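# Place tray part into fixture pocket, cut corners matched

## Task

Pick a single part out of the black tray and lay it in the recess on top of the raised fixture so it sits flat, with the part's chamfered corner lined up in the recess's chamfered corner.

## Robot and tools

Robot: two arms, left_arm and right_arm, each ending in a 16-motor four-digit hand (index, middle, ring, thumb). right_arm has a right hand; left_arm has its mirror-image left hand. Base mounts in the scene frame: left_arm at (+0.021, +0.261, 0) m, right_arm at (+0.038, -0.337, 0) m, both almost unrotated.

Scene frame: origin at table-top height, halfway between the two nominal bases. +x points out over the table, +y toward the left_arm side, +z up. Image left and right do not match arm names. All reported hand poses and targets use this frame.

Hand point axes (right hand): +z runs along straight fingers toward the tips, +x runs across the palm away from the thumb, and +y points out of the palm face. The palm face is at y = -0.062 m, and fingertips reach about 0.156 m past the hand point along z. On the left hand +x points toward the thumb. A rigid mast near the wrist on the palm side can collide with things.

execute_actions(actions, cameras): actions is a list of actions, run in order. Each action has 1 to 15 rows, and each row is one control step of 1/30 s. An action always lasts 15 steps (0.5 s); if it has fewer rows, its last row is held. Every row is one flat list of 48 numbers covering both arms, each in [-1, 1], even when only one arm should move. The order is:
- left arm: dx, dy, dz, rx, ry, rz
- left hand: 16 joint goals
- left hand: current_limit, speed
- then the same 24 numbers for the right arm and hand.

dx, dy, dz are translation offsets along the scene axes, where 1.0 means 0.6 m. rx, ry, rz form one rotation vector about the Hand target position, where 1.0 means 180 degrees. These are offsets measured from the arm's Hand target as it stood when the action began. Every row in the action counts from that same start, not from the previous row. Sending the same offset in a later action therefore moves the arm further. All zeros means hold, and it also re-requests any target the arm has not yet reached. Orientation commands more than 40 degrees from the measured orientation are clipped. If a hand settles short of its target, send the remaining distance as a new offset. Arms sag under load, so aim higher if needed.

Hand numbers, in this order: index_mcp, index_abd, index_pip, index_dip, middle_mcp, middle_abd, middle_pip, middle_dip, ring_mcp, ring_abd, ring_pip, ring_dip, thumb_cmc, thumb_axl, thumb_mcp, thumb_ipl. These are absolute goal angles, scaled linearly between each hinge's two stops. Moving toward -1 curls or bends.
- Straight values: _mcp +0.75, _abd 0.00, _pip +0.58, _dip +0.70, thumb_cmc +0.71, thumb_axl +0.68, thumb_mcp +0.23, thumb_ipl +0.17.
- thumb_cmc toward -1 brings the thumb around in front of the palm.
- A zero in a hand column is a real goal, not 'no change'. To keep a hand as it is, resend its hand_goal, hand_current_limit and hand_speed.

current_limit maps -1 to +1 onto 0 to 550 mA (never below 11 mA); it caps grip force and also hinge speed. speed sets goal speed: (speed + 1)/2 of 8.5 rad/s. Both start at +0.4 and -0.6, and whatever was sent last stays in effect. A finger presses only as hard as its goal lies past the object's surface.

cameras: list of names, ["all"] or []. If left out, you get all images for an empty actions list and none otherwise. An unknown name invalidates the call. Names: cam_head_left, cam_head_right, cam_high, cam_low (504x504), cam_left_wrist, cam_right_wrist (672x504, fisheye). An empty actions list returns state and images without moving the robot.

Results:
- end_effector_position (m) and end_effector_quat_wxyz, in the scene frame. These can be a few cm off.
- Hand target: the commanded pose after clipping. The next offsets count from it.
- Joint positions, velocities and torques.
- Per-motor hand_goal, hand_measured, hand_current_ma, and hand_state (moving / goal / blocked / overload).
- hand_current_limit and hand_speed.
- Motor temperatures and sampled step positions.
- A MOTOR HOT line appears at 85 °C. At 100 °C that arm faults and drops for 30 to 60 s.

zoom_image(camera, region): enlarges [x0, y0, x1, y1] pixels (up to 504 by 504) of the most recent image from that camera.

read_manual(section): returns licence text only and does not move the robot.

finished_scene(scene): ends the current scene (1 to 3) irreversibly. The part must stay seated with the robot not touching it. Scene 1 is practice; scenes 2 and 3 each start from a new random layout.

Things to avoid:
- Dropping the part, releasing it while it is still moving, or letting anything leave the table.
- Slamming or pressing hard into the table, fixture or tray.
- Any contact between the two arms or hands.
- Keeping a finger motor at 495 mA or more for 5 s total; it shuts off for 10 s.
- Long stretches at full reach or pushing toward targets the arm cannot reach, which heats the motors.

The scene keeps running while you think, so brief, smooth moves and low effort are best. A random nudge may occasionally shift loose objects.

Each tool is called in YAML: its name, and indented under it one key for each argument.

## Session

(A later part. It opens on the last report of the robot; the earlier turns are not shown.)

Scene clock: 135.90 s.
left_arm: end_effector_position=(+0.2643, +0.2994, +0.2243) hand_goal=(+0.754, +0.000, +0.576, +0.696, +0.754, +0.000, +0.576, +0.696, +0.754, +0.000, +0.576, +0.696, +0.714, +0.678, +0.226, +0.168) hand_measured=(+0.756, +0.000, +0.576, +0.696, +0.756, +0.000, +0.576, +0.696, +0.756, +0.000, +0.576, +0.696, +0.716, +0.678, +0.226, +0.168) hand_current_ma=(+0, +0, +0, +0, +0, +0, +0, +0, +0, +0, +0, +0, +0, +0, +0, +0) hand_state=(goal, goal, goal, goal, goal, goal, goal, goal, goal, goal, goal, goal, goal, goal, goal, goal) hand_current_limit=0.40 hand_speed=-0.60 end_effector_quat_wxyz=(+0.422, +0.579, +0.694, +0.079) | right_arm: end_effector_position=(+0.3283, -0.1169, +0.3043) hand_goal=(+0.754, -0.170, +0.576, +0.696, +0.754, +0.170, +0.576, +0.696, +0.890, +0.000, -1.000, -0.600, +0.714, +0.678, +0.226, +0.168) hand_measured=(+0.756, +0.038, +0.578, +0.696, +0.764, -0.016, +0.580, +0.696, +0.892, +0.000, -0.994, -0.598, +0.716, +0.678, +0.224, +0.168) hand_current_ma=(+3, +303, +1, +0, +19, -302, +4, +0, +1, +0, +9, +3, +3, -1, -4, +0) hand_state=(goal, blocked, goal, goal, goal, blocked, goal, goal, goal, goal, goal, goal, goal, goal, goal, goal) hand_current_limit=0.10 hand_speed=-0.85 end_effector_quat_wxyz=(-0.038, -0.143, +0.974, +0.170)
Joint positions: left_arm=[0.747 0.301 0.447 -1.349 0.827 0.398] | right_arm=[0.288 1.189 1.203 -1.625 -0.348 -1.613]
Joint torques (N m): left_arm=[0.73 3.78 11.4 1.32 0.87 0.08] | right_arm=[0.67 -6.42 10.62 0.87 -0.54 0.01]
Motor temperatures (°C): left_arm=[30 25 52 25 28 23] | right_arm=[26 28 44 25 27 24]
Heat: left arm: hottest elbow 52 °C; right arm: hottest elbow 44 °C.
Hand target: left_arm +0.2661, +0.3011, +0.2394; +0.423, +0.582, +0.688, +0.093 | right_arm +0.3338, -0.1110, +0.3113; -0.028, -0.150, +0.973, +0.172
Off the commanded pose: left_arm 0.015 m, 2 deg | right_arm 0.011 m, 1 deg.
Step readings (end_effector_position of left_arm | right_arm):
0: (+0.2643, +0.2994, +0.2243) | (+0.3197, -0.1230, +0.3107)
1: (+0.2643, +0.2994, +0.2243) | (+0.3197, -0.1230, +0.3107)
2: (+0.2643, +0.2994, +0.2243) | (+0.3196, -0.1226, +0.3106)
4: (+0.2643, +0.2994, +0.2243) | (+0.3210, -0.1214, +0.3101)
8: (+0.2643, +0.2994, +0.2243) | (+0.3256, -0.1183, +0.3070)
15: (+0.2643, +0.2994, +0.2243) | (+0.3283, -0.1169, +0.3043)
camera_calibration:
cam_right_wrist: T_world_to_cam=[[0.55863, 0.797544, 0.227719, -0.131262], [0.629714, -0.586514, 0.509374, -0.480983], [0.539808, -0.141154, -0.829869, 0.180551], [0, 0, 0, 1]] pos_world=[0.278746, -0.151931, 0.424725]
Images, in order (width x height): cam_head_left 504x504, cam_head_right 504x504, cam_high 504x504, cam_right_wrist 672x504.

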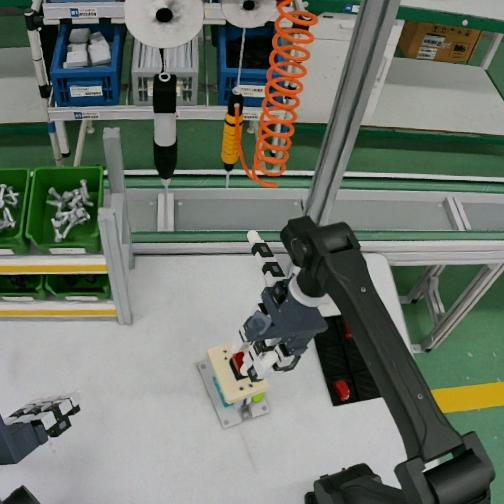

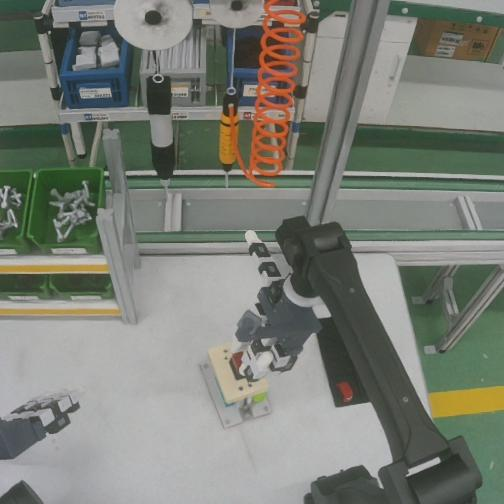

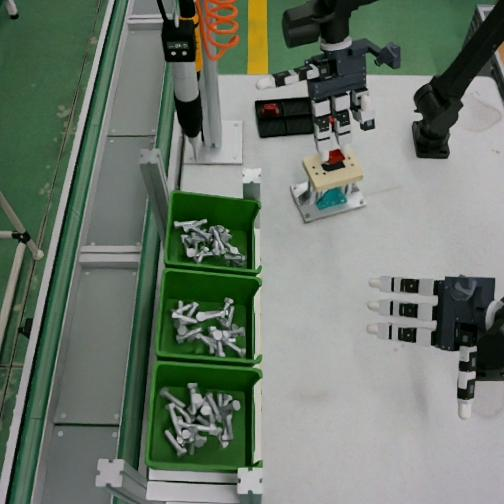

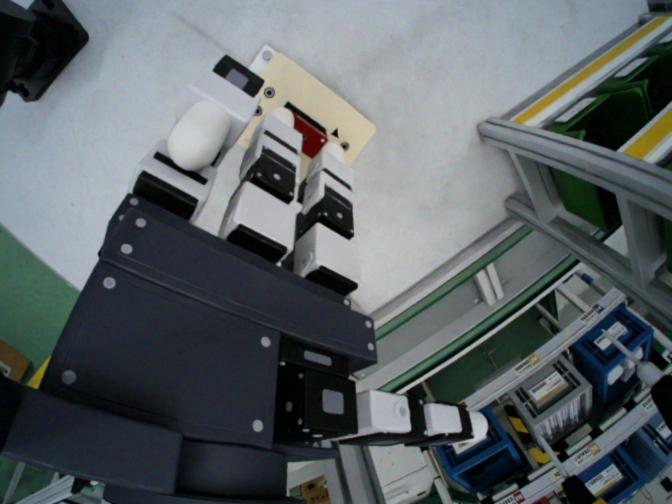

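execute_actions:
  actions:
    - [[0,0,0,0,0,0,0.754,0,0.576,0.696,0.754,0,0.576,0.696,0.754,0,0.576,0.696,0.714,0.678,0.226,0.168,0.4,-0.6,-0.011,0,-0.016,0.0039,-0.0133,0,0.754,-0.17,0.576,0.696,0.754,0.17,0.576,0.696,0.89,0,-1,-0.6,0.714,0.678,0.226,0.168,0.1,-0.85]]
  cameras: ["cam_right_wrist","cam_high","cam_head_left","cam_head_right"]

zoom_image:
  camera: "cam_right_wrist"
  region: [280, 95, 350, 165]

zoom_image:
  camera: "cam_high"
  region: [315, 140, 355, 180]

zoom_image:
  camera: "cam_head_left"
  region: [215, 345, 255, 385]

Scene clock: 156.20 s.
left_arm: end_effector_position=(+0.2643, +0.2994, +0.2243) hand_goal=(+0.754, +0.000, +0.576, +0.696, +0.754, +0.000, +0.576, +0.696, +0.754, +0.000, +0.576, +0.696, +0.714, +0.678, +0.226, +0.168) hand_measured=(+0.756, +0.000, +0.576, +0.696, +0.756, +0.000, +0.576, +0.696, +0.756, +0.000, +0.576, +0.696, +0.716, +0.678, +0.226, +0.168) hand_current_ma=(+0, +0, +0, +0, +0, +0, +0, +0, +0, +0, +0, +0, +0, +0, +0, +0) hand_state=(goal, goal, goal, goal, goal, goal, goal, goal, goal, goal, goal, goal, goal, goal, goal, goal) hand_current_limit=0.40 hand_speed=-0.60 end_effector_quat_wxyz=(+0.422, +0.579, +0.694, +0.079) | right_arm: end_effector_position=(+0.3295, -0.1149, +0.2924) hand_goal=(+0.754, -0.170, +0.576, +0.696, +0.754, +0.170, +0.576, +0.696, +0.890, +0.000, -1.000, -0.600, +0.714, +0.678, +0.226, +0.168) hand_measured=(+0.756, +0.038, +0.578, +0.696, +0.764, -0.016, +0.580, +0.696, +0.892, +0.000, -0.994, -0.598, +0.716, +0.678, +0.224, +0.168) hand_current_ma=(+3, +303, +1, +0, +19, -302, +4, +0, +1, +0, +9, +3, +3, -1, -4, +0) hand_state=(goal, blocked, goal, goal, goal, blocked, goal, goal, goal, goal, goal, goal, goal, goal, goal, goal) hand_current_limit=0.10 hand_speed=-0.85 end_effector_quat_wxyz=(-0.022, -0.148, +0.974, +0.172)
Joint positions: left_arm=[0.747 0.301 0.447 -1.349 0.827 0.398] | right_arm=[0.293 1.177 1.161 -1.562 -0.348 -1.613]
Joint torques (N m): left_arm=[0.62 3.31 11.32 1.37 0.85 0.03] | right_arm=[0.73 -8.94 9.16 0.91 -0.56 0.05]
Heat: left arm: hottest elbow 53 °C; right arm: hottest elbow 44 °C.
Hand target: left_arm +0.2661, +0.3011, +0.2394; +0.423, +0.582, +0.688, +0.093 | right_arm +0.3273, -0.1110, +0.3018; -0.006, -0.154, +0.973, +0.175
Off the commanded pose: left_arm 0.015 m, 2 deg | right_arm 0.010 m, 2 deg.
Step readings (end_effector_position of left_arm | right_arm):
0: (+0.2643, +0.2994, +0.2243) | (+0.3283, -0.1169, +0.3043)
1: (+0.2643, +0.2994, +0.2243) | (+0.3285, -0.1169, +0.3043)
2: (+0.2643, +0.2994, +0.2243) | (+0.3292, -0.1166, +0.3042)
4: (+0.2643, +0.2994, +0.2243) | (+0.3317, -0.1155, +0.3019)
8: (+0.2643, +0.2994, +0.2243) | (+0.3312, -0.1147, +0.2933)
15: (+0.2643, +0.2994, +0.2243) | (+0.3300, -0.1147, +0.2912)
camera_calibration:
cam_right_wrist: T_world_to_cam=[[0.546909, 0.798204, 0.25251, -0.134161], [0.615856, -0.587894, 0.524502, -0.474526], [0.567108, -0.131345, -0.813103, 0.157469], [0, 0, 0, 1]] pos_world=[0.276312, -0.151201, 0.410805]
Images, in order (width x height): cam_head_left 504x504, cam_head_right 504x504, cam_high 504x504, cam_right_wrist 672x504.

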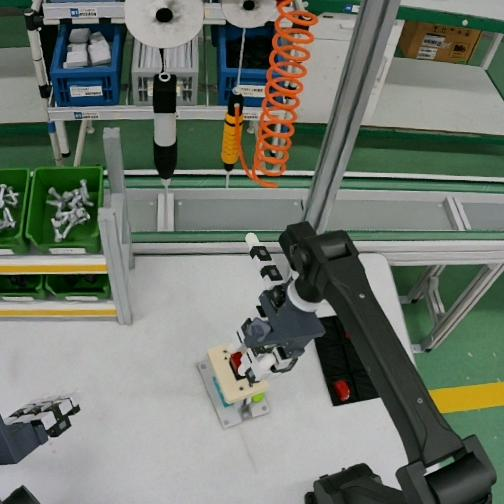

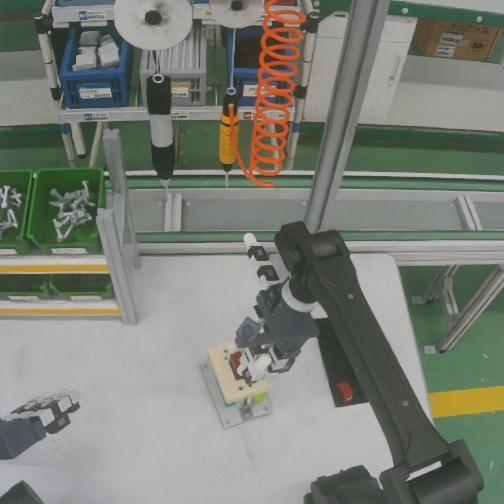

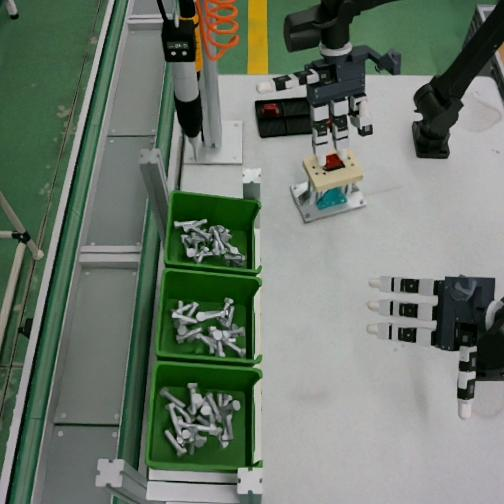

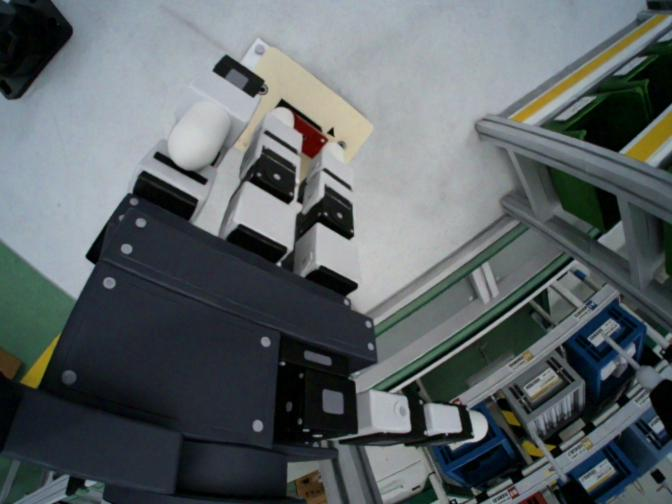

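Scaled by 7.200 from the camera's 672x504 image, which has a finer 960x720 frame.

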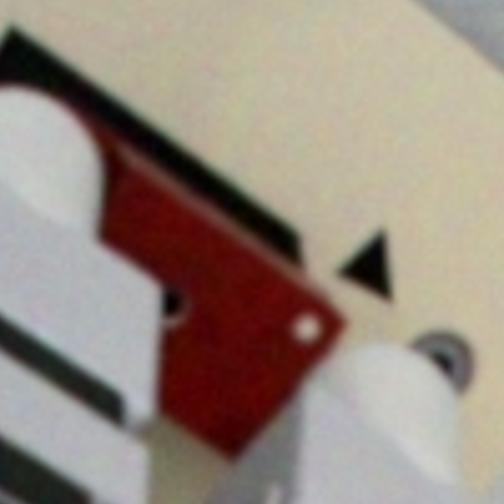

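Scaled by 12.600 from the camera's 504x504 image, which has a finer 720x720 frame.

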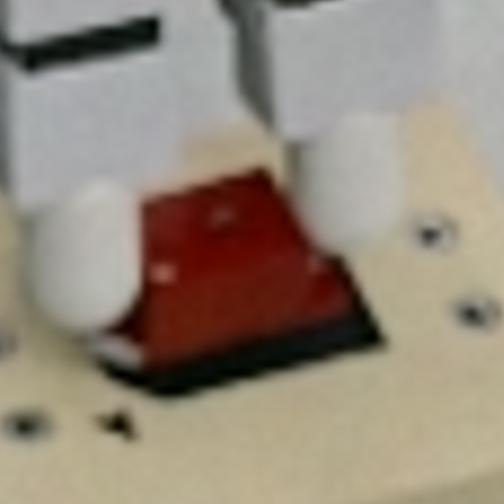

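Scaled by 12.600 from the camera's 504x504 image, which has a finer 720x720 frame.

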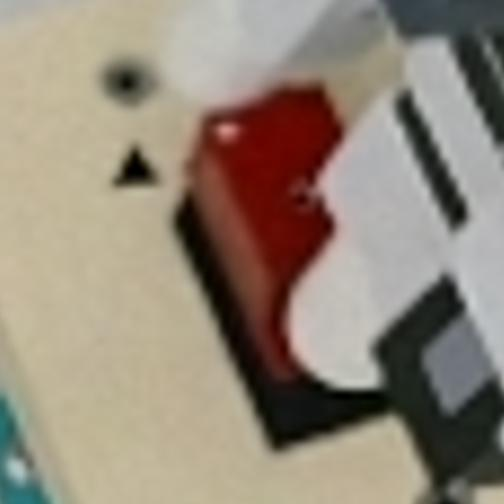

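execute_actions:
  actions:
    - [[0,0,0,0,0,0,0.754,0,0.576,0.696,0.754,0,0.576,0.696,0.754,0,0.576,0.696,0.714,0.678,0.226,0.168,0.4,-0.6,-0.0135,-0.004,-0.006,0,0,0,0.754,-0.17,0.576,0.696,0.754,0.17,0.576,0.696,0.89,0,-1,-0.6,0.714,0.678,0.226,0.168,0.1,-0.85]]
  cameras: ["cam_right_wrist","cam_high","cam_head_left","cam_head_right"]

zoom_image:
  camera: "cam_right_wrist"
  region: [280, 95, 350, 165]

zoom_image:
  camera: "cam_high"
  region: [315, 140, 355, 180]

zoom_image:
  camera: "cam_head_left"
  region: [215, 345, 255, 385]

Scene clock: 161.20 s.
left_arm: end_effector_position=(+0.2643, +0.2994, +0.2243) hand_goal=(+0.754, +0.000, +0.576, +0.696, +0.754, +0.000, +0.576, +0.696, +0.754, +0.000, +0.576, +0.696, +0.714, +0.678, +0.226, +0.168) hand_measured=(+0.756, +0.000, +0.576, +0.696, +0.756, +0.000, +0.576, +0.696, +0.756, +0.000, +0.576, +0.696, +0.716, +0.678, +0.226, +0.168) hand_current_ma=(+0, +0, +0, +0, +0, +0, +0, +0, +0, +0, +0, +0, +0, +0, +0, +0) hand_state=(goal, goal, goal, goal, goal, goal, goal, goal, goal, goal, goal, goal, goal, goal, goal, goal) hand_current_limit=0.40 hand_speed=-0.60 end_effector_quat_wxyz=(+0.422, +0.579, +0.694, +0.079) | right_arm: end_effector_position=(+0.3216, -0.1170, +0.2894) hand_goal=(+0.754, -0.170, +0.576, +0.696, +0.754, +0.170, +0.576, +0.696, +0.890, +0.000, -1.000, -0.600, +0.714, +0.678, +0.226, +0.168) hand_measured=(+0.756, +0.038, +0.578, +0.696, +0.764, -0.016, +0.580, +0.696, +0.892, +0.000, -0.994, -0.598, +0.716, +0.678, +0.224, +0.168) hand_current_ma=(+3, +302, +1, +0, +19, -302, +4, +0, +1, +0, +9, +3, +3, -1, -4, +0) hand_state=(goal, blocked, goal, goal, goal, blocked, goal, goal, goal, goal, goal, goal, goal, goal, goal, goal) hand_current_limit=0.10 hand_speed=-0.85 end_effector_quat_wxyz=(-0.021, -0.148, +0.974, +0.172)
Joint positions: left_arm=[0.747 0.301 0.447 -1.349 0.827 0.398] | right_arm=[0.293 1.154 1.136 -1.558 -0.348 -1.613]
Joint torques (N m): left_arm=[0.5 3.72 11.47 1.33 0.86 0.08] | right_arm=[0.56 -8.53 9.05 0.95 -0.57 0.05]
Heat: left arm: hottest elbow 53 °C; right arm: hottest elbow 45 °C.
Hand target: left_arm +0.2661, +0.3011, +0.2394; +0.423, +0.582, +0.688, +0.093 | right_arm +0.3192, -0.1134, +0.2981; -0.006, -0.154, +0.973, +0.175
Off the commanded pose: left_arm 0.015 m, 2 deg | right_arm 0.010 m, 2 deg.
Step readings (end_effector_position of left_arm | right_arm):
0: (+0.2643, +0.2994, +0.2243) | (+0.3296, -0.1148, +0.2924)
1: (+0.2643, +0.2994, +0.2243) | (+0.3296, -0.1148, +0.2924)
2: (+0.2643, +0.2994, +0.2243) | (+0.3293, -0.1149, +0.2921)
4: (+0.2643, +0.2994, +0.2243) | (+0.3276, -0.1154, +0.2906)
8: (+0.2643, +0.2994, +0.2243) | (+0.3228, -0.1167, +0.2887)
15: (+0.2643, +0.2994, +0.2243) | (+0.3216, -0.1170, +0.2894)
camera_calibration:
cam_right_wrist: T_world_to_cam=[[0.546422, 0.798095, 0.253904, -0.127596], [0.614896, -0.588131, 0.525361, -0.469277], [0.568617, -0.130944, -0.812114, 0.158565], [0, 0, 0, 1]] pos_world=[0.268115, -0.1534, 0.40771]
Images, in order (width x height): cam_head_left 504x504, cam_head_right 504x504, cam_high 504x504, cam_right_wrist 672x504.

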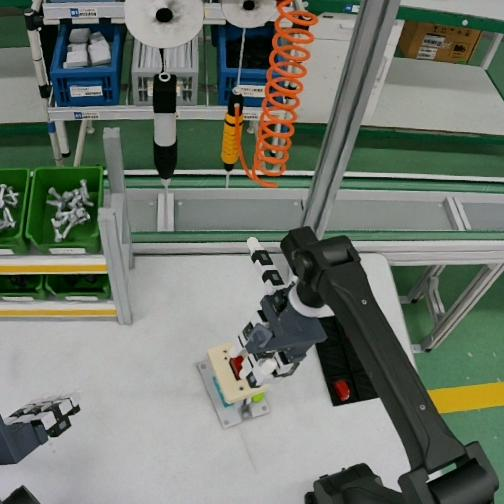

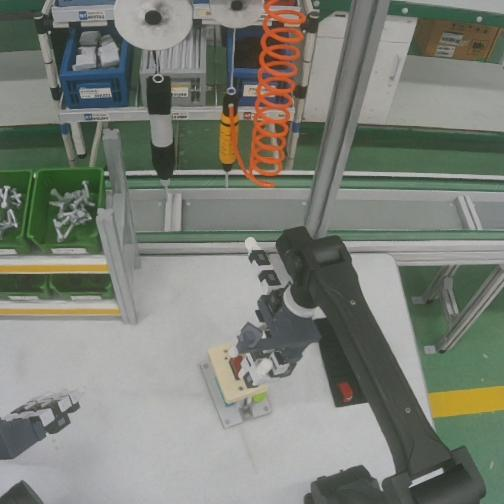

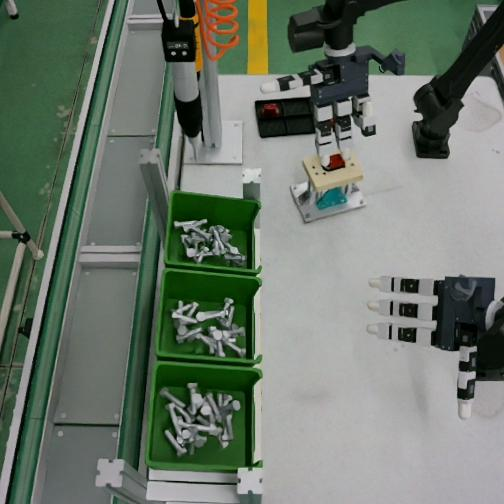

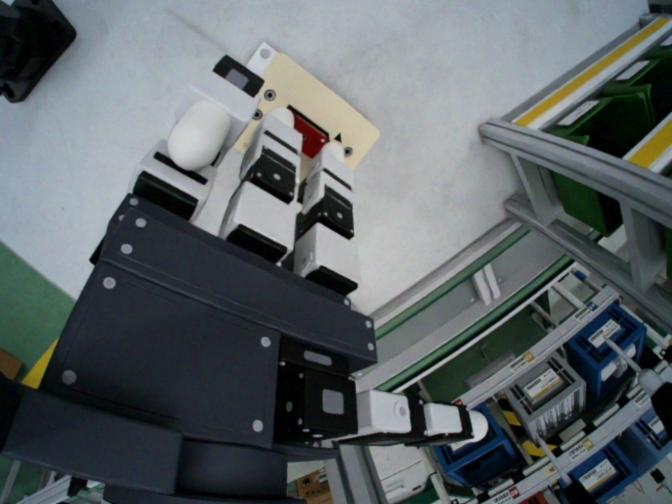

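Scaled by 7.200 from the camera's 672x504 image, which has a finer 960x720 frame.

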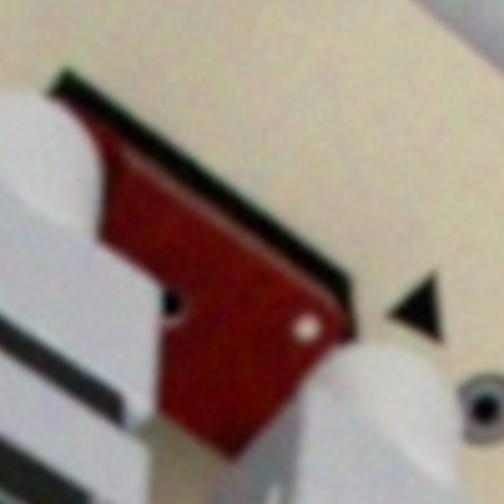

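Scaled by 12.600 from the camera's 504x504 image, which has a finer 720x720 frame.

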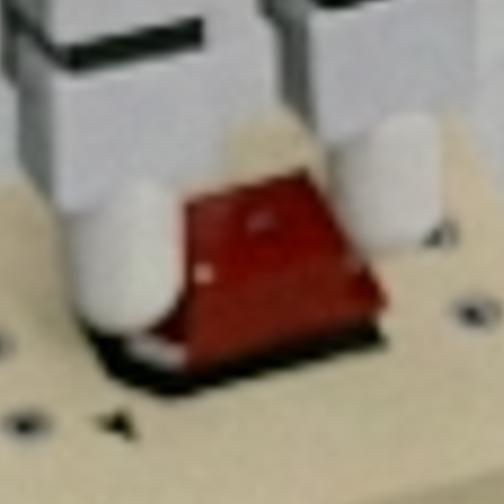

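Scaled by 12.600 from the camera's 504x504 image, which has a finer 720x720 frame.

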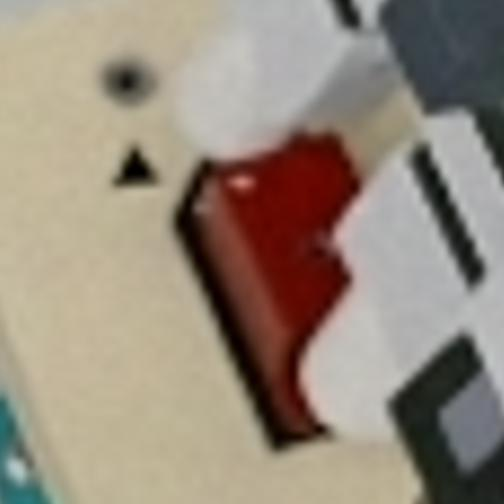

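execute_actions:
  actions:
    - [[0,0,0,0,0,0,0.754,0,0.576,0.696,0.754,0,0.576,0.696,0.754,0,0.576,0.696,0.714,0.678,0.226,0.168,0.4,-0.6,0.0032,0.0023,-0.0055,0,0,0,0.754,-0.17,0.576,0.696,0.754,0.17,0.576,0.696,0.89,0,-1,-0.6,0.714,0.678,0.226,0.168,0.1,-0.85]]
  cameras: ["cam_right_wrist","cam_high","cam_head_left","cam_low"]

zoom_image:
  camera: "cam_right_wrist"
  region: [280, 95, 350, 165]

zoom_image:
  camera: "cam_high"
  region: [315, 140, 355, 180]

zoom_image:
  camera: "cam_head_left"
  region: [215, 345, 255, 385]

zoom_image:
  camera: "cam_low"
  region: [223, 252, 263, 292]

Scene clock: 169.77 s.
left_arm: end_effector_position=(+0.2643, +0.2994, +0.2243) hand_goal=(+0.754, +0.000, +0.576, +0.696, +0.754, +0.000, +0.576, +0.696, +0.754, +0.000, +0.576, +0.696, +0.714, +0.678, +0.226, +0.168) hand_measured=(+0.756, +0.000, +0.576, +0.696, +0.756, +0.000, +0.576, +0.696, +0.756, +0.000, +0.576, +0.696, +0.716, +0.678, +0.226, +0.168) hand_current_ma=(+0, +0, +0, +0, +0, +0, +0, +0, +0, +0, +0, +0, +0, +0, +0, +0) hand_state=(goal, goal, goal, goal, goal, goal, goal, goal, goal, goal, goal, goal, goal, goal, goal, goal) hand_current_limit=0.40 hand_speed=-0.60 end_effector_quat_wxyz=(+0.422, +0.579, +0.694, +0.079) | right_arm: end_effector_position=(+0.3224, -0.1161, +0.2880) hand_goal=(+0.754, -0.170, +0.576, +0.696, +0.754, +0.170, +0.576, +0.696, +0.890, +0.000, -1.000, -0.600, +0.714, +0.678, +0.226, +0.168) hand_measured=(+0.756, +0.038, +0.578, +0.696, +0.764, -0.016, +0.580, +0.696, +0.892, +0.000, -0.994, -0.598, +0.716, +0.678, +0.224, +0.168) hand_current_ma=(+3, +303, +1, +0, +19, -302, +4, +0, +1, +0, +9, +3, +3, -1, -4, +0) hand_state=(goal, blocked, goal, goal, goal, blocked, goal, goal, goal, goal, goal, goal, goal, goal, goal, goal) hand_current_limit=0.10 hand_speed=-0.85 end_effector_quat_wxyz=(-0.018, -0.150, +0.973, +0.172)
Joint positions: left_arm=[0.747 0.301 0.447 -1.349 0.827 0.398] | right_arm=[0.295 1.154 1.132 -1.547 -0.348 -1.613]
Joint torques (N m): left_arm=[0.79 3.66 11.37 1.33 0.85 0.06] | right_arm=[0.67 -8.06 9.03 0.98 -0.56 0.07]
Heat: left arm: hottest elbow 53 °C; right arm: hottest elbow 44 °C.
Hand target: left_arm +0.2661, +0.3011, +0.2394; +0.423, +0.582, +0.688, +0.093 | right_arm +0.3212, -0.1121, +0.2948; -0.006, -0.154, +0.973, +0.175
Off the commanded pose: left_arm 0.015 m, 2 deg | right_arm 0.008 m, 1 deg.
Step readings (end_effector_position of left_arm | right_arm):
0: (+0.2643, +0.2994, +0.2243) | (+0.3216, -0.1170, +0.2894)
1: (+0.2643, +0.2994, +0.2243) | (+0.3216, -0.1170, +0.2894)
2: (+0.2643, +0.2994, +0.2243) | (+0.3217, -0.1169, +0.2895)
4: (+0.2643, +0.2994, +0.2243) | (+0.3222, -0.1167, +0.2894)
8: (+0.2643, +0.2994, +0.2243) | (+0.3224, -0.1162, +0.2884)
15: (+0.2643, +0.2994, +0.2243) | (+0.3223, -0.1161, +0.2879)
camera_calibration:
cam_right_wrist: T_world_to_cam=[[0.543696, 0.798561, 0.258254, -0.128705], [0.612765, -0.587963, 0.528033, -0.468599], [0.57351, -0.12884, -0.809003, 0.15482], [0, 0, 0, 1]] pos_world=[0.268327, -0.152793, 0.405924]
Images, in order (width x height): cam_head_left 504x504, cam_high 504x504, cam_low 504x504, cam_right_wrist 672x504.

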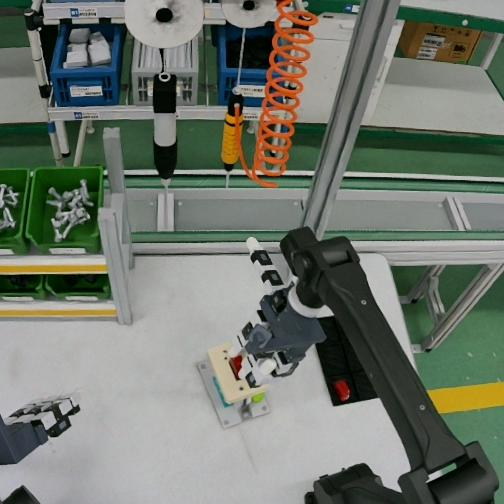

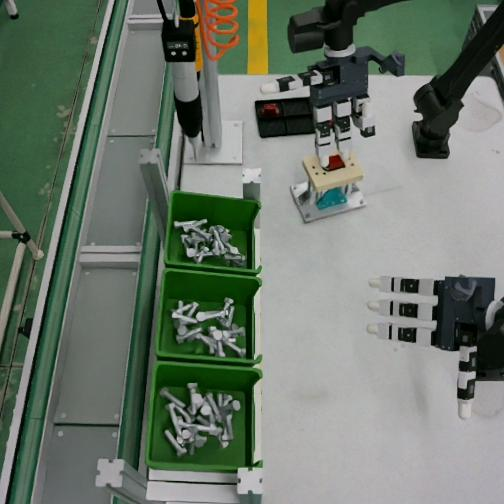

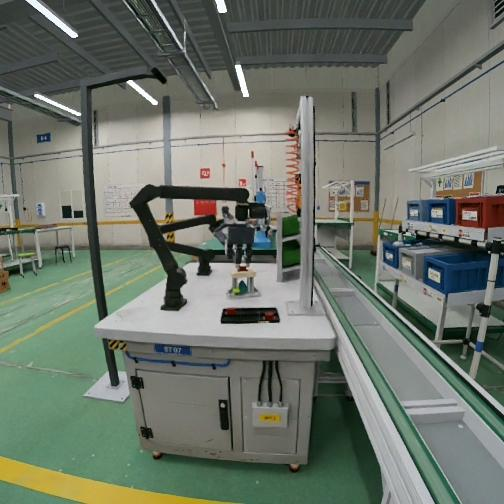

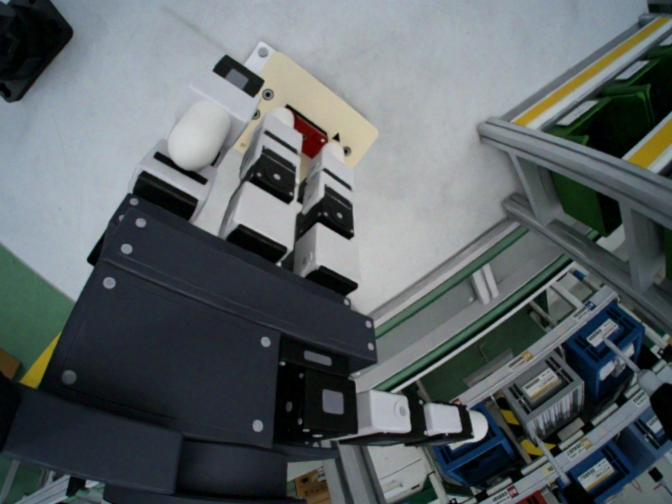

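Scaled by 7.200 from the camera's 672x504 image, which has a finer 960x720 frame.

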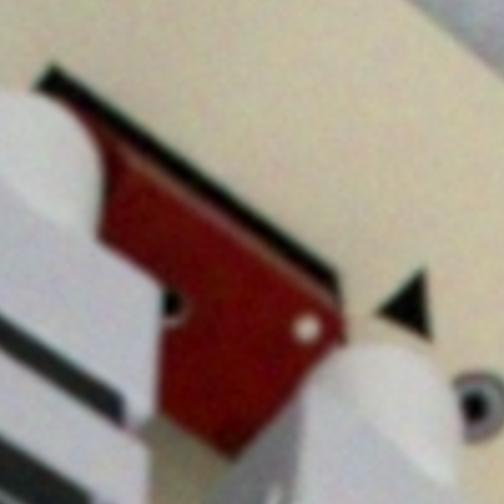

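Scaled by 12.600 from the camera's 504x504 image, which has a finer 720x720 frame.

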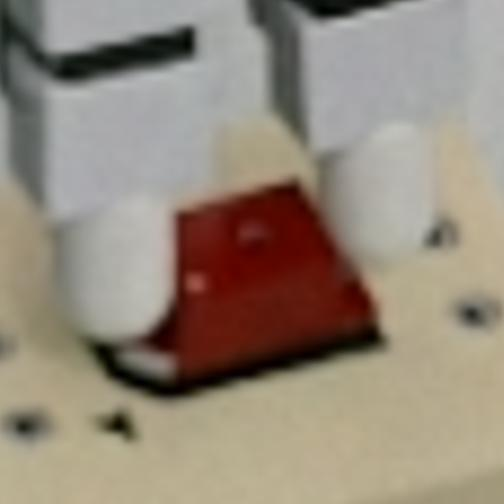

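Scaled by 12.600 from the camera's 504x504 image, which has a finer 720x720 frame.

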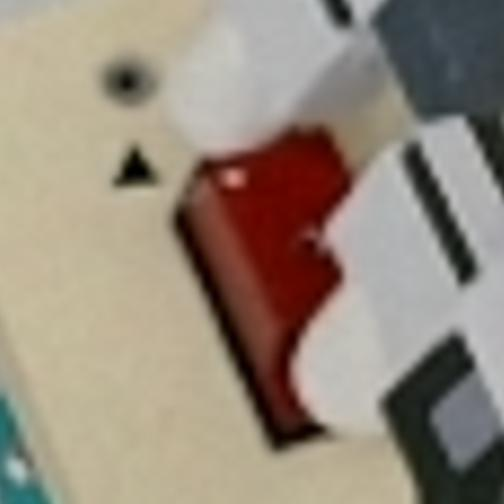

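Scaled by 12.600 from the camera's 504x504 image, which has a finer 720x720 frame.

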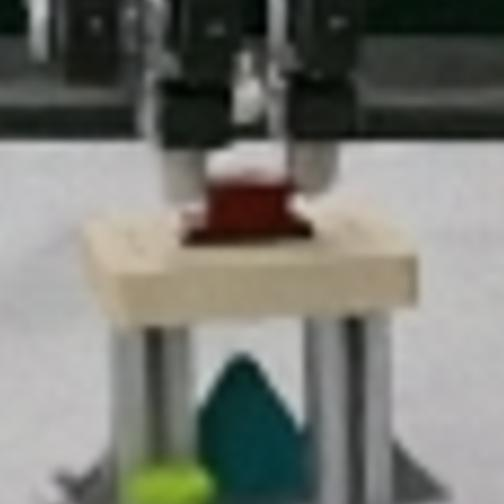

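zoom_image:
  camera: "cam_low"
  region: [233, 262, 253, 276]

zoom_image:
  camera: "cam_high"
  region: [320, 150, 350, 175]

zoom_image:
  camera: "cam_head_left"
  region: [225, 355, 250, 385]

Scaled by 25.200 from the camera's 504x504 image, which has a finer 720x720 frame.

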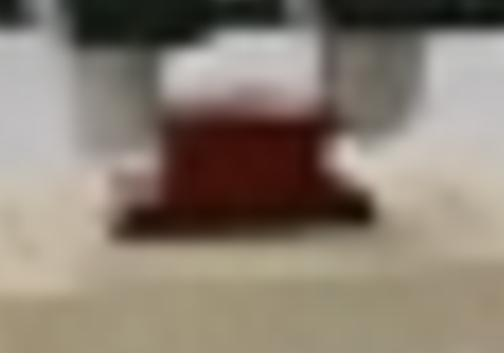

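Scaled by 16.800 from the camera's 504x504 image, which has a finer 720x720 frame.

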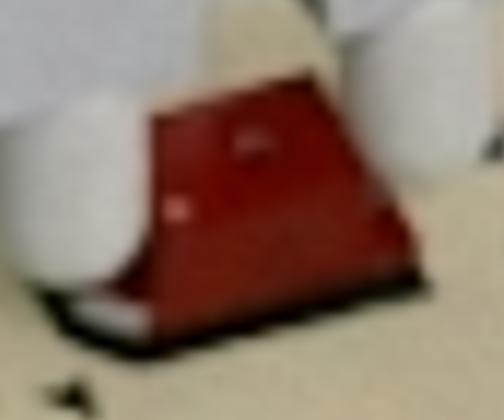

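Scaled by 16.800 from the camera's 504x504 image, which has a finer 720x720 frame.

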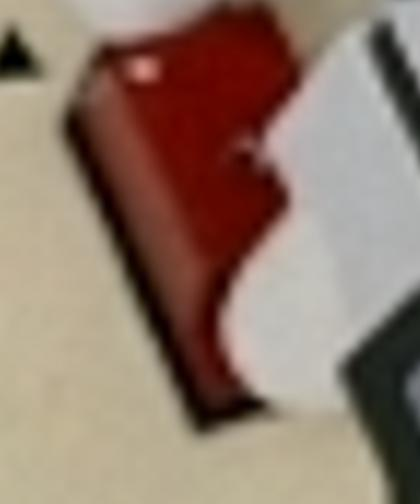

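execute_actions:
  actions:
    - [[0,0,0,0,0,0,0.754,0,0.576,0.696,0.754,0,0.576,0.696,0.754,0,0.576,0.696,0.714,0.678,0.226,0.168,0.4,-0.6,0,0,-0.008,0,0,0,0.754,-0.17,0.576,0.696,0.754,0.17,0.576,0.696,0.89,0,-1,-0.6,0.714,0.678,0.226,0.168,0.1,-0.85]]
  cameras: ["cam_right_wrist","cam_high","cam_head_left","cam_low"]

zoom_image:
  camera: "cam_right_wrist"
  region: [280, 95, 350, 165]

zoom_image:
  camera: "cam_high"
  region: [320, 150, 350, 175]

zoom_image:
  camera: "cam_head_left"
  region: [225, 355, 250, 385]

zoom_image:
  camera: "cam_low"
  region: [233, 262, 253, 276]

Scene clock: 175.93 s.
left_arm: end_effector_position=(+0.2643, +0.2994, +0.2243) hand_goal=(+0.754, +0.000, +0.576, +0.696, +0.754, +0.000, +0.576, +0.696, +0.754, +0.000, +0.576, +0.696, +0.714, +0.678, +0.226, +0.168) hand_measured=(+0.756, +0.000, +0.576, +0.696, +0.756, +0.000, +0.576, +0.696, +0.756, +0.000, +0.576, +0.696, +0.716, +0.678, +0.226, +0.168) hand_current_ma=(+0, +0, +0, +0, +0, +0, +0, +0, +0, +0, +0, +0, +0, +0, +0, +0) hand_state=(goal, goal, goal, goal, goal, goal, goal, goal, goal, goal, goal, goal, goal, goal, goal, goal) hand_current_limit=0.40 hand_speed=-0.60 end_effector_quat_wxyz=(+0.422, +0.579, +0.694, +0.079) | right_arm: end_effector_position=(+0.3223, -0.1161, +0.2831) hand_goal=(+0.754, -0.170, +0.576, +0.696, +0.754, +0.170, +0.576, +0.696, +0.890, +0.000, -1.000, -0.600, +0.714, +0.678, +0.226, +0.168) hand_measured=(+0.756, +0.038, +0.578, +0.696, +0.764, -0.016, +0.580, +0.696, +0.892, +0.000, -0.994, -0.598, +0.716, +0.678, +0.224, +0.168) hand_current_ma=(+3, +303, +1, +0, +19, -302, +4, +0, +1, +0, +9, +3, +3, -1, -4, +0) hand_state=(goal, blocked, goal, goal, goal, blocked, goal, goal, goal, goal, goal, goal, goal, goal, goal, goal) hand_current_limit=0.10 hand_speed=-0.85 end_effector_quat_wxyz=(-0.018, -0.149, +0.974, +0.172)
Joint positions: left_arm=[0.747 0.301 0.447 -1.349 0.827 0.398] | right_arm=[0.295 1.154 1.119 -1.535 -0.348 -1.612]
Joint torques (N m): left_arm=[0.79 3.66 11.28 1.36 0.84 0.06] | right_arm=[0.62 -8.06 9.06 1.01 -0.56 0.08]
Heat: left arm: hottest elbow 53 °C; right arm: hottest elbow 44 °C.
Hand target: left_arm +0.2661, +0.3011, +0.2394; +0.423, +0.582, +0.688, +0.093 | right_arm +0.3212, -0.1120, +0.2901; -0.006, -0.153, +0.973, +0.175
Off the commanded pose: left_arm 0.015 m, 2 deg | right_arm 0.008 m, 1 deg.
Step readings (end_effector_position of left_arm | right_arm):
0: (+0.2643, +0.2994, +0.2243) | (+0.3224, -0.1161, +0.2880)
1: (+0.2643, +0.2994, +0.2243) | (+0.3224, -0.1161, +0.2880)
2: (+0.2643, +0.2994, +0.2243) | (+0.3226, -0.1161, +0.2878)
4: (+0.2643, +0.2994, +0.2243) | (+0.3228, -0.1160, +0.2865)
8: (+0.2643, +0.2994, +0.2243) | (+0.3222, -0.1162, +0.2837)
15: (+0.2643, +0.2994, +0.2243) | (+0.3222, -0.1162, +0.2831)
camera_calibration:
cam_right_wrist: T_world_to_cam=[[0.543997, 0.798384, 0.258165, -0.127483], [0.612636, -0.588157, 0.527966, -0.465972], [0.573362, -0.129051, -0.809075, 0.15103], [0, 0, 0, 1]] pos_world=[0.268227, -0.152794, 0.401124]
Images, in order (width x height): cam_head_left 504x504, cam_high 504x504, cam_low 504x504, cam_right_wrist 672x504.

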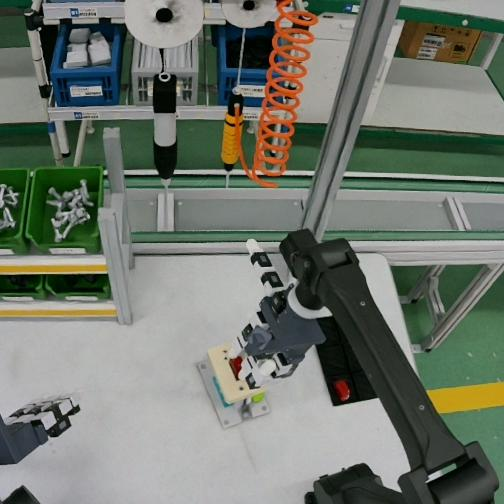

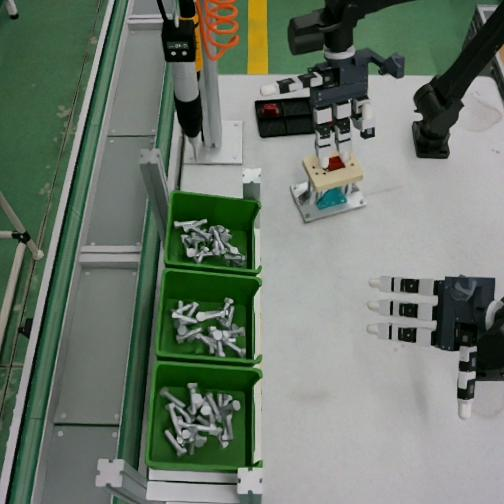

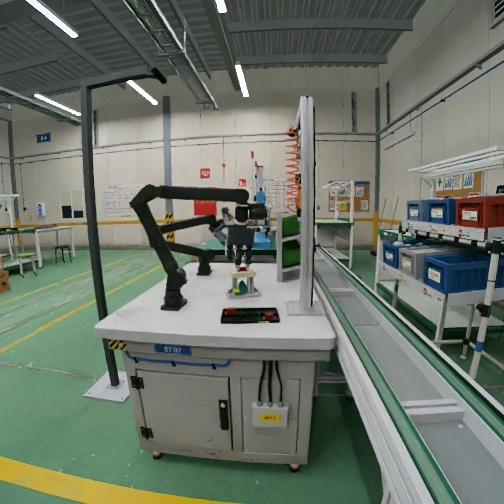

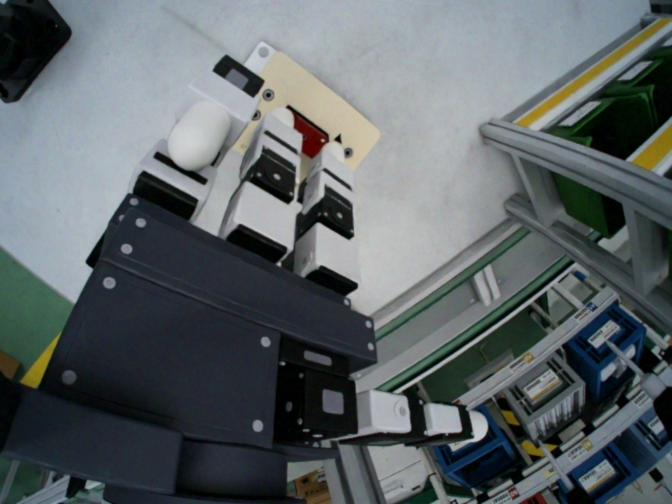

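Scaled by 7.200 from the camera's 672x504 image, which has a finer 960x720 frame.

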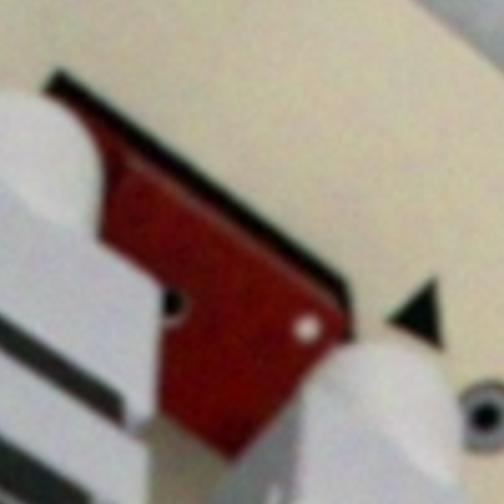

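Scaled by 16.800 from the camera's 504x504 image, which has a finer 720x720 frame.

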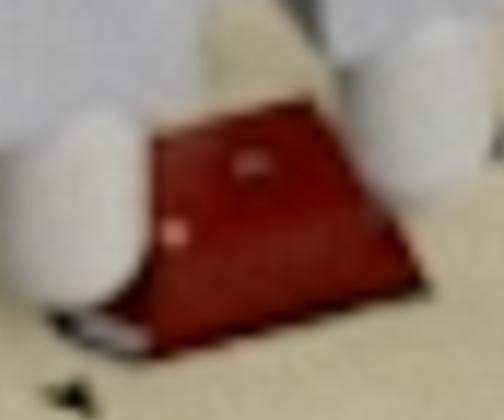

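Scaled by 16.800 from the camera's 504x504 image, which has a finer 720x720 frame.

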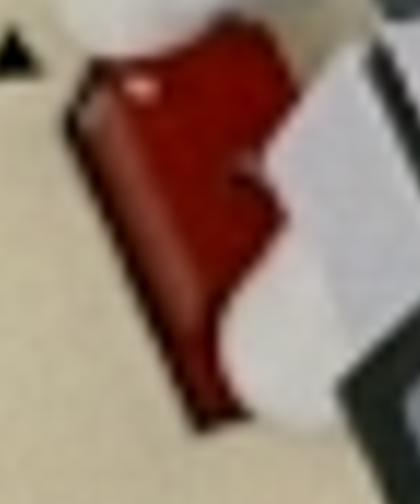

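Scaled by 25.200 from the camera's 504x504 image, which has a finer 720x720 frame.

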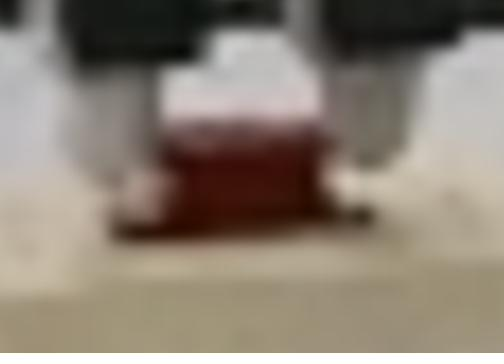

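execute_actions:
  actions:
    - [[0,0,0,0,0,0,0.754,0,0.576,0.696,0.754,0,0.576,0.696,0.754,0,0.576,0.696,0.714,0.678,0.226,0.168,0.4,-0.6,0,0,-0.006,0,0,0,0.754,-0.17,0.576,0.696,0.754,0.17,0.576,0.696,0.89,0,-1,-0.6,0.714,0.678,0.226,0.168,0.1,-0.85]]
  cameras: ["cam_right_wrist","cam_high","cam_head_left","cam_low"]

zoom_image:
  camera: "cam_right_wrist"
  region: [280, 95, 350, 165]

zoom_image:
  camera: "cam_high"
  region: [320, 150, 350, 175]

zoom_image:
  camera: "cam_head_left"
  region: [225, 355, 250, 385]

zoom_image:
  camera: "cam_low"
  region: [233, 262, 253, 276]

Scene clock: 180.17 s.
left_arm: end_effector_position=(+0.2643, +0.2994, +0.2243) hand_goal=(+0.754, +0.000, +0.576, +0.696, +0.754, +0.000, +0.576, +0.696, +0.754, +0.000, +0.576, +0.696, +0.714, +0.678, +0.226, +0.168) hand_measured=(+0.756, +0.000, +0.576, +0.696, +0.756, +0.000, +0.576, +0.696, +0.756, +0.000, +0.576, +0.696, +0.716, +0.678, +0.226, +0.168) hand_current_ma=(+0, +0, +0, +0, +0, +0, +0, +0, +0, +0, +0, +0, +0, +0, +0, +0) hand_state=(goal, goal, goal, goal, goal, goal, goal, goal, goal, goal, goal, goal, goal, goal, goal, goal) hand_current_limit=0.40 hand_speed=-0.60 end_effector_quat_wxyz=(+0.422, +0.579, +0.694, +0.079) | right_arm: end_effector_position=(+0.3227, -0.1158, +0.2816) hand_goal=(+0.754, -0.170, +0.576, +0.696, +0.754, +0.170, +0.576, +0.696, +0.890, +0.000, -1.000, -0.600, +0.714, +0.678, +0.226, +0.168) hand_measured=(+0.754, +0.038, +0.576, +0.696, +0.764, -0.016, +0.580, +0.696, +0.892, +0.000, -0.994, -0.598, +0.716, +0.678, +0.224, +0.168) hand_current_ma=(+0, +303, +1, +0, +18, -302, +4, +0, +1, +0, +9, +3, +3, -1, -4, +0) hand_state=(goal, blocked, goal, goal, goal, blocked, goal, goal, goal, goal, goal, goal, goal, goal, goal, goal) hand_current_limit=0.10 hand_speed=-0.85 end_effector_quat_wxyz=(-0.017, -0.150, +0.973, +0.173)
Joint positions: left_arm=[0.747 0.301 0.447 -1.349 0.827 0.398] | right_arm=[0.296 1.154 1.114 -1.527 -0.349 -1.612]
Joint torques (N m): left_arm=[0.73 3.55 11.25 1.26 0.83 0.04] | right_arm=[0.56 -7.94 8.69 1.09 -0.53 0.08]
Heat: left arm: hottest elbow 53 °C; right arm: hottest elbow 44 °C.
Hand target: left_arm +0.2661, +0.3011, +0.2394; +0.423, +0.582, +0.688, +0.093 | right_arm +0.3212, -0.1120, +0.2865; -0.006, -0.153, +0.973, +0.175
Off the commanded pose: left_arm 0.015 m, 2 deg | right_arm 0.006 m, 1 deg.
Step readings (end_effector_position of left_arm | right_arm):
0: (+0.2643, +0.2994, +0.2243) | (+0.3223, -0.1161, +0.2831)
1: (+0.2643, +0.2994, +0.2243) | (+0.3223, -0.1161, +0.2831)
2: (+0.2643, +0.2994, +0.2243) | (+0.3224, -0.1161, +0.2830)
4: (+0.2643, +0.2994, +0.2243) | (+0.3225, -0.1160, +0.2822)
8: (+0.2643, +0.2994, +0.2243) | (+0.3226, -0.1158, +0.2816)
15: (+0.2643, +0.2994, +0.2243) | (+0.3227, -0.1158, +0.2816)
camera_calibration:
cam_right_wrist: T_world_to_cam=[[0.543108, 0.798102, 0.260895, -0.128134], [0.611633, -0.58891, 0.52829, -0.464943], [0.575273, -0.127346, -0.807988, 0.148858], [0, 0, 0, 1]] pos_world=[0.268331, -0.152589, 0.39933]
Images, in order (width x height): cam_head_left 504x504, cam_high 504x504, cam_low 504x504, cam_right_wrist 672x504.

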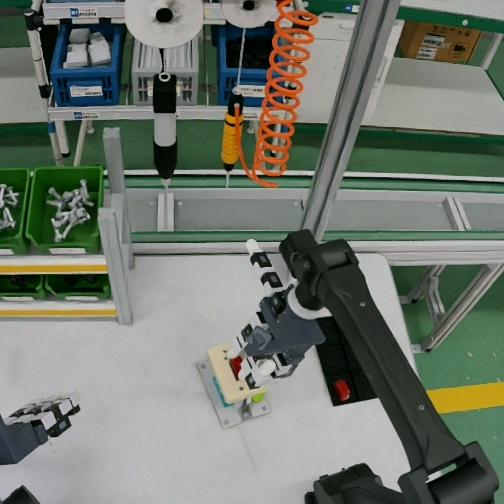

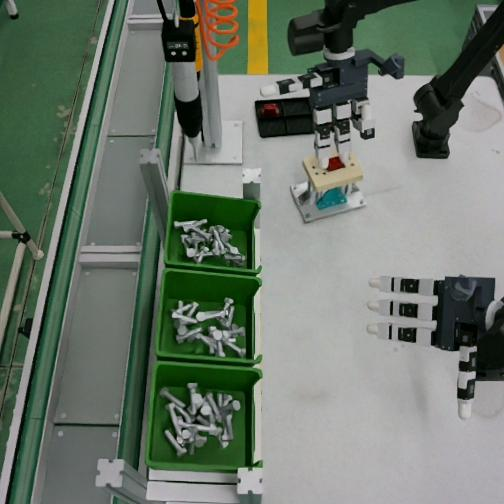

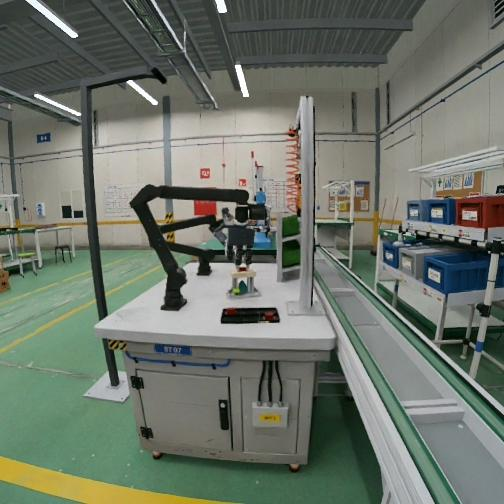

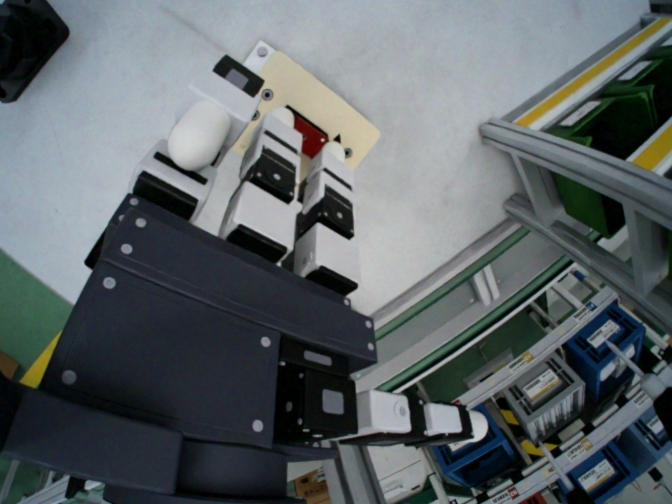

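Scaled by 7.200 from the camera's 672x504 image, which has a finer 960x720 frame.

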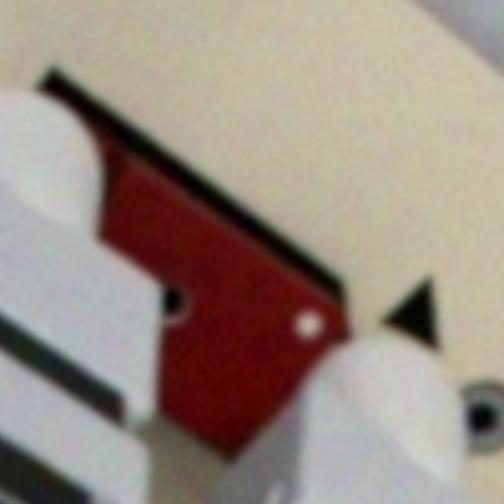

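Scaled by 16.800 from the camera's 504x504 image, which has a finer 720x720 frame.

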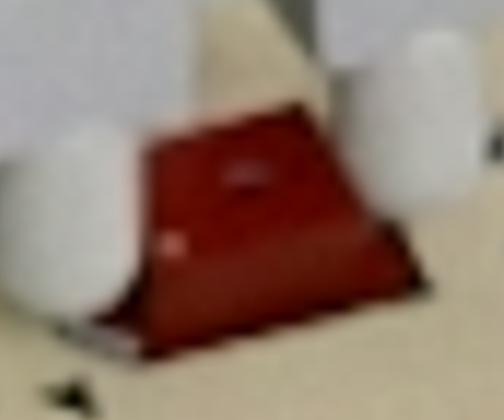

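Scaled by 16.800 from the camera's 504x504 image, which has a finer 720x720 frame.

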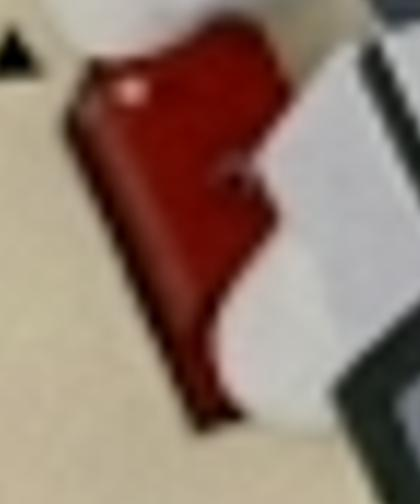

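Scaled by 25.200 from the camera's 504x504 image, which has a finer 720x720 frame.

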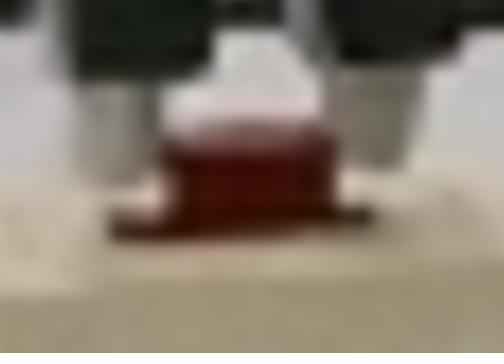

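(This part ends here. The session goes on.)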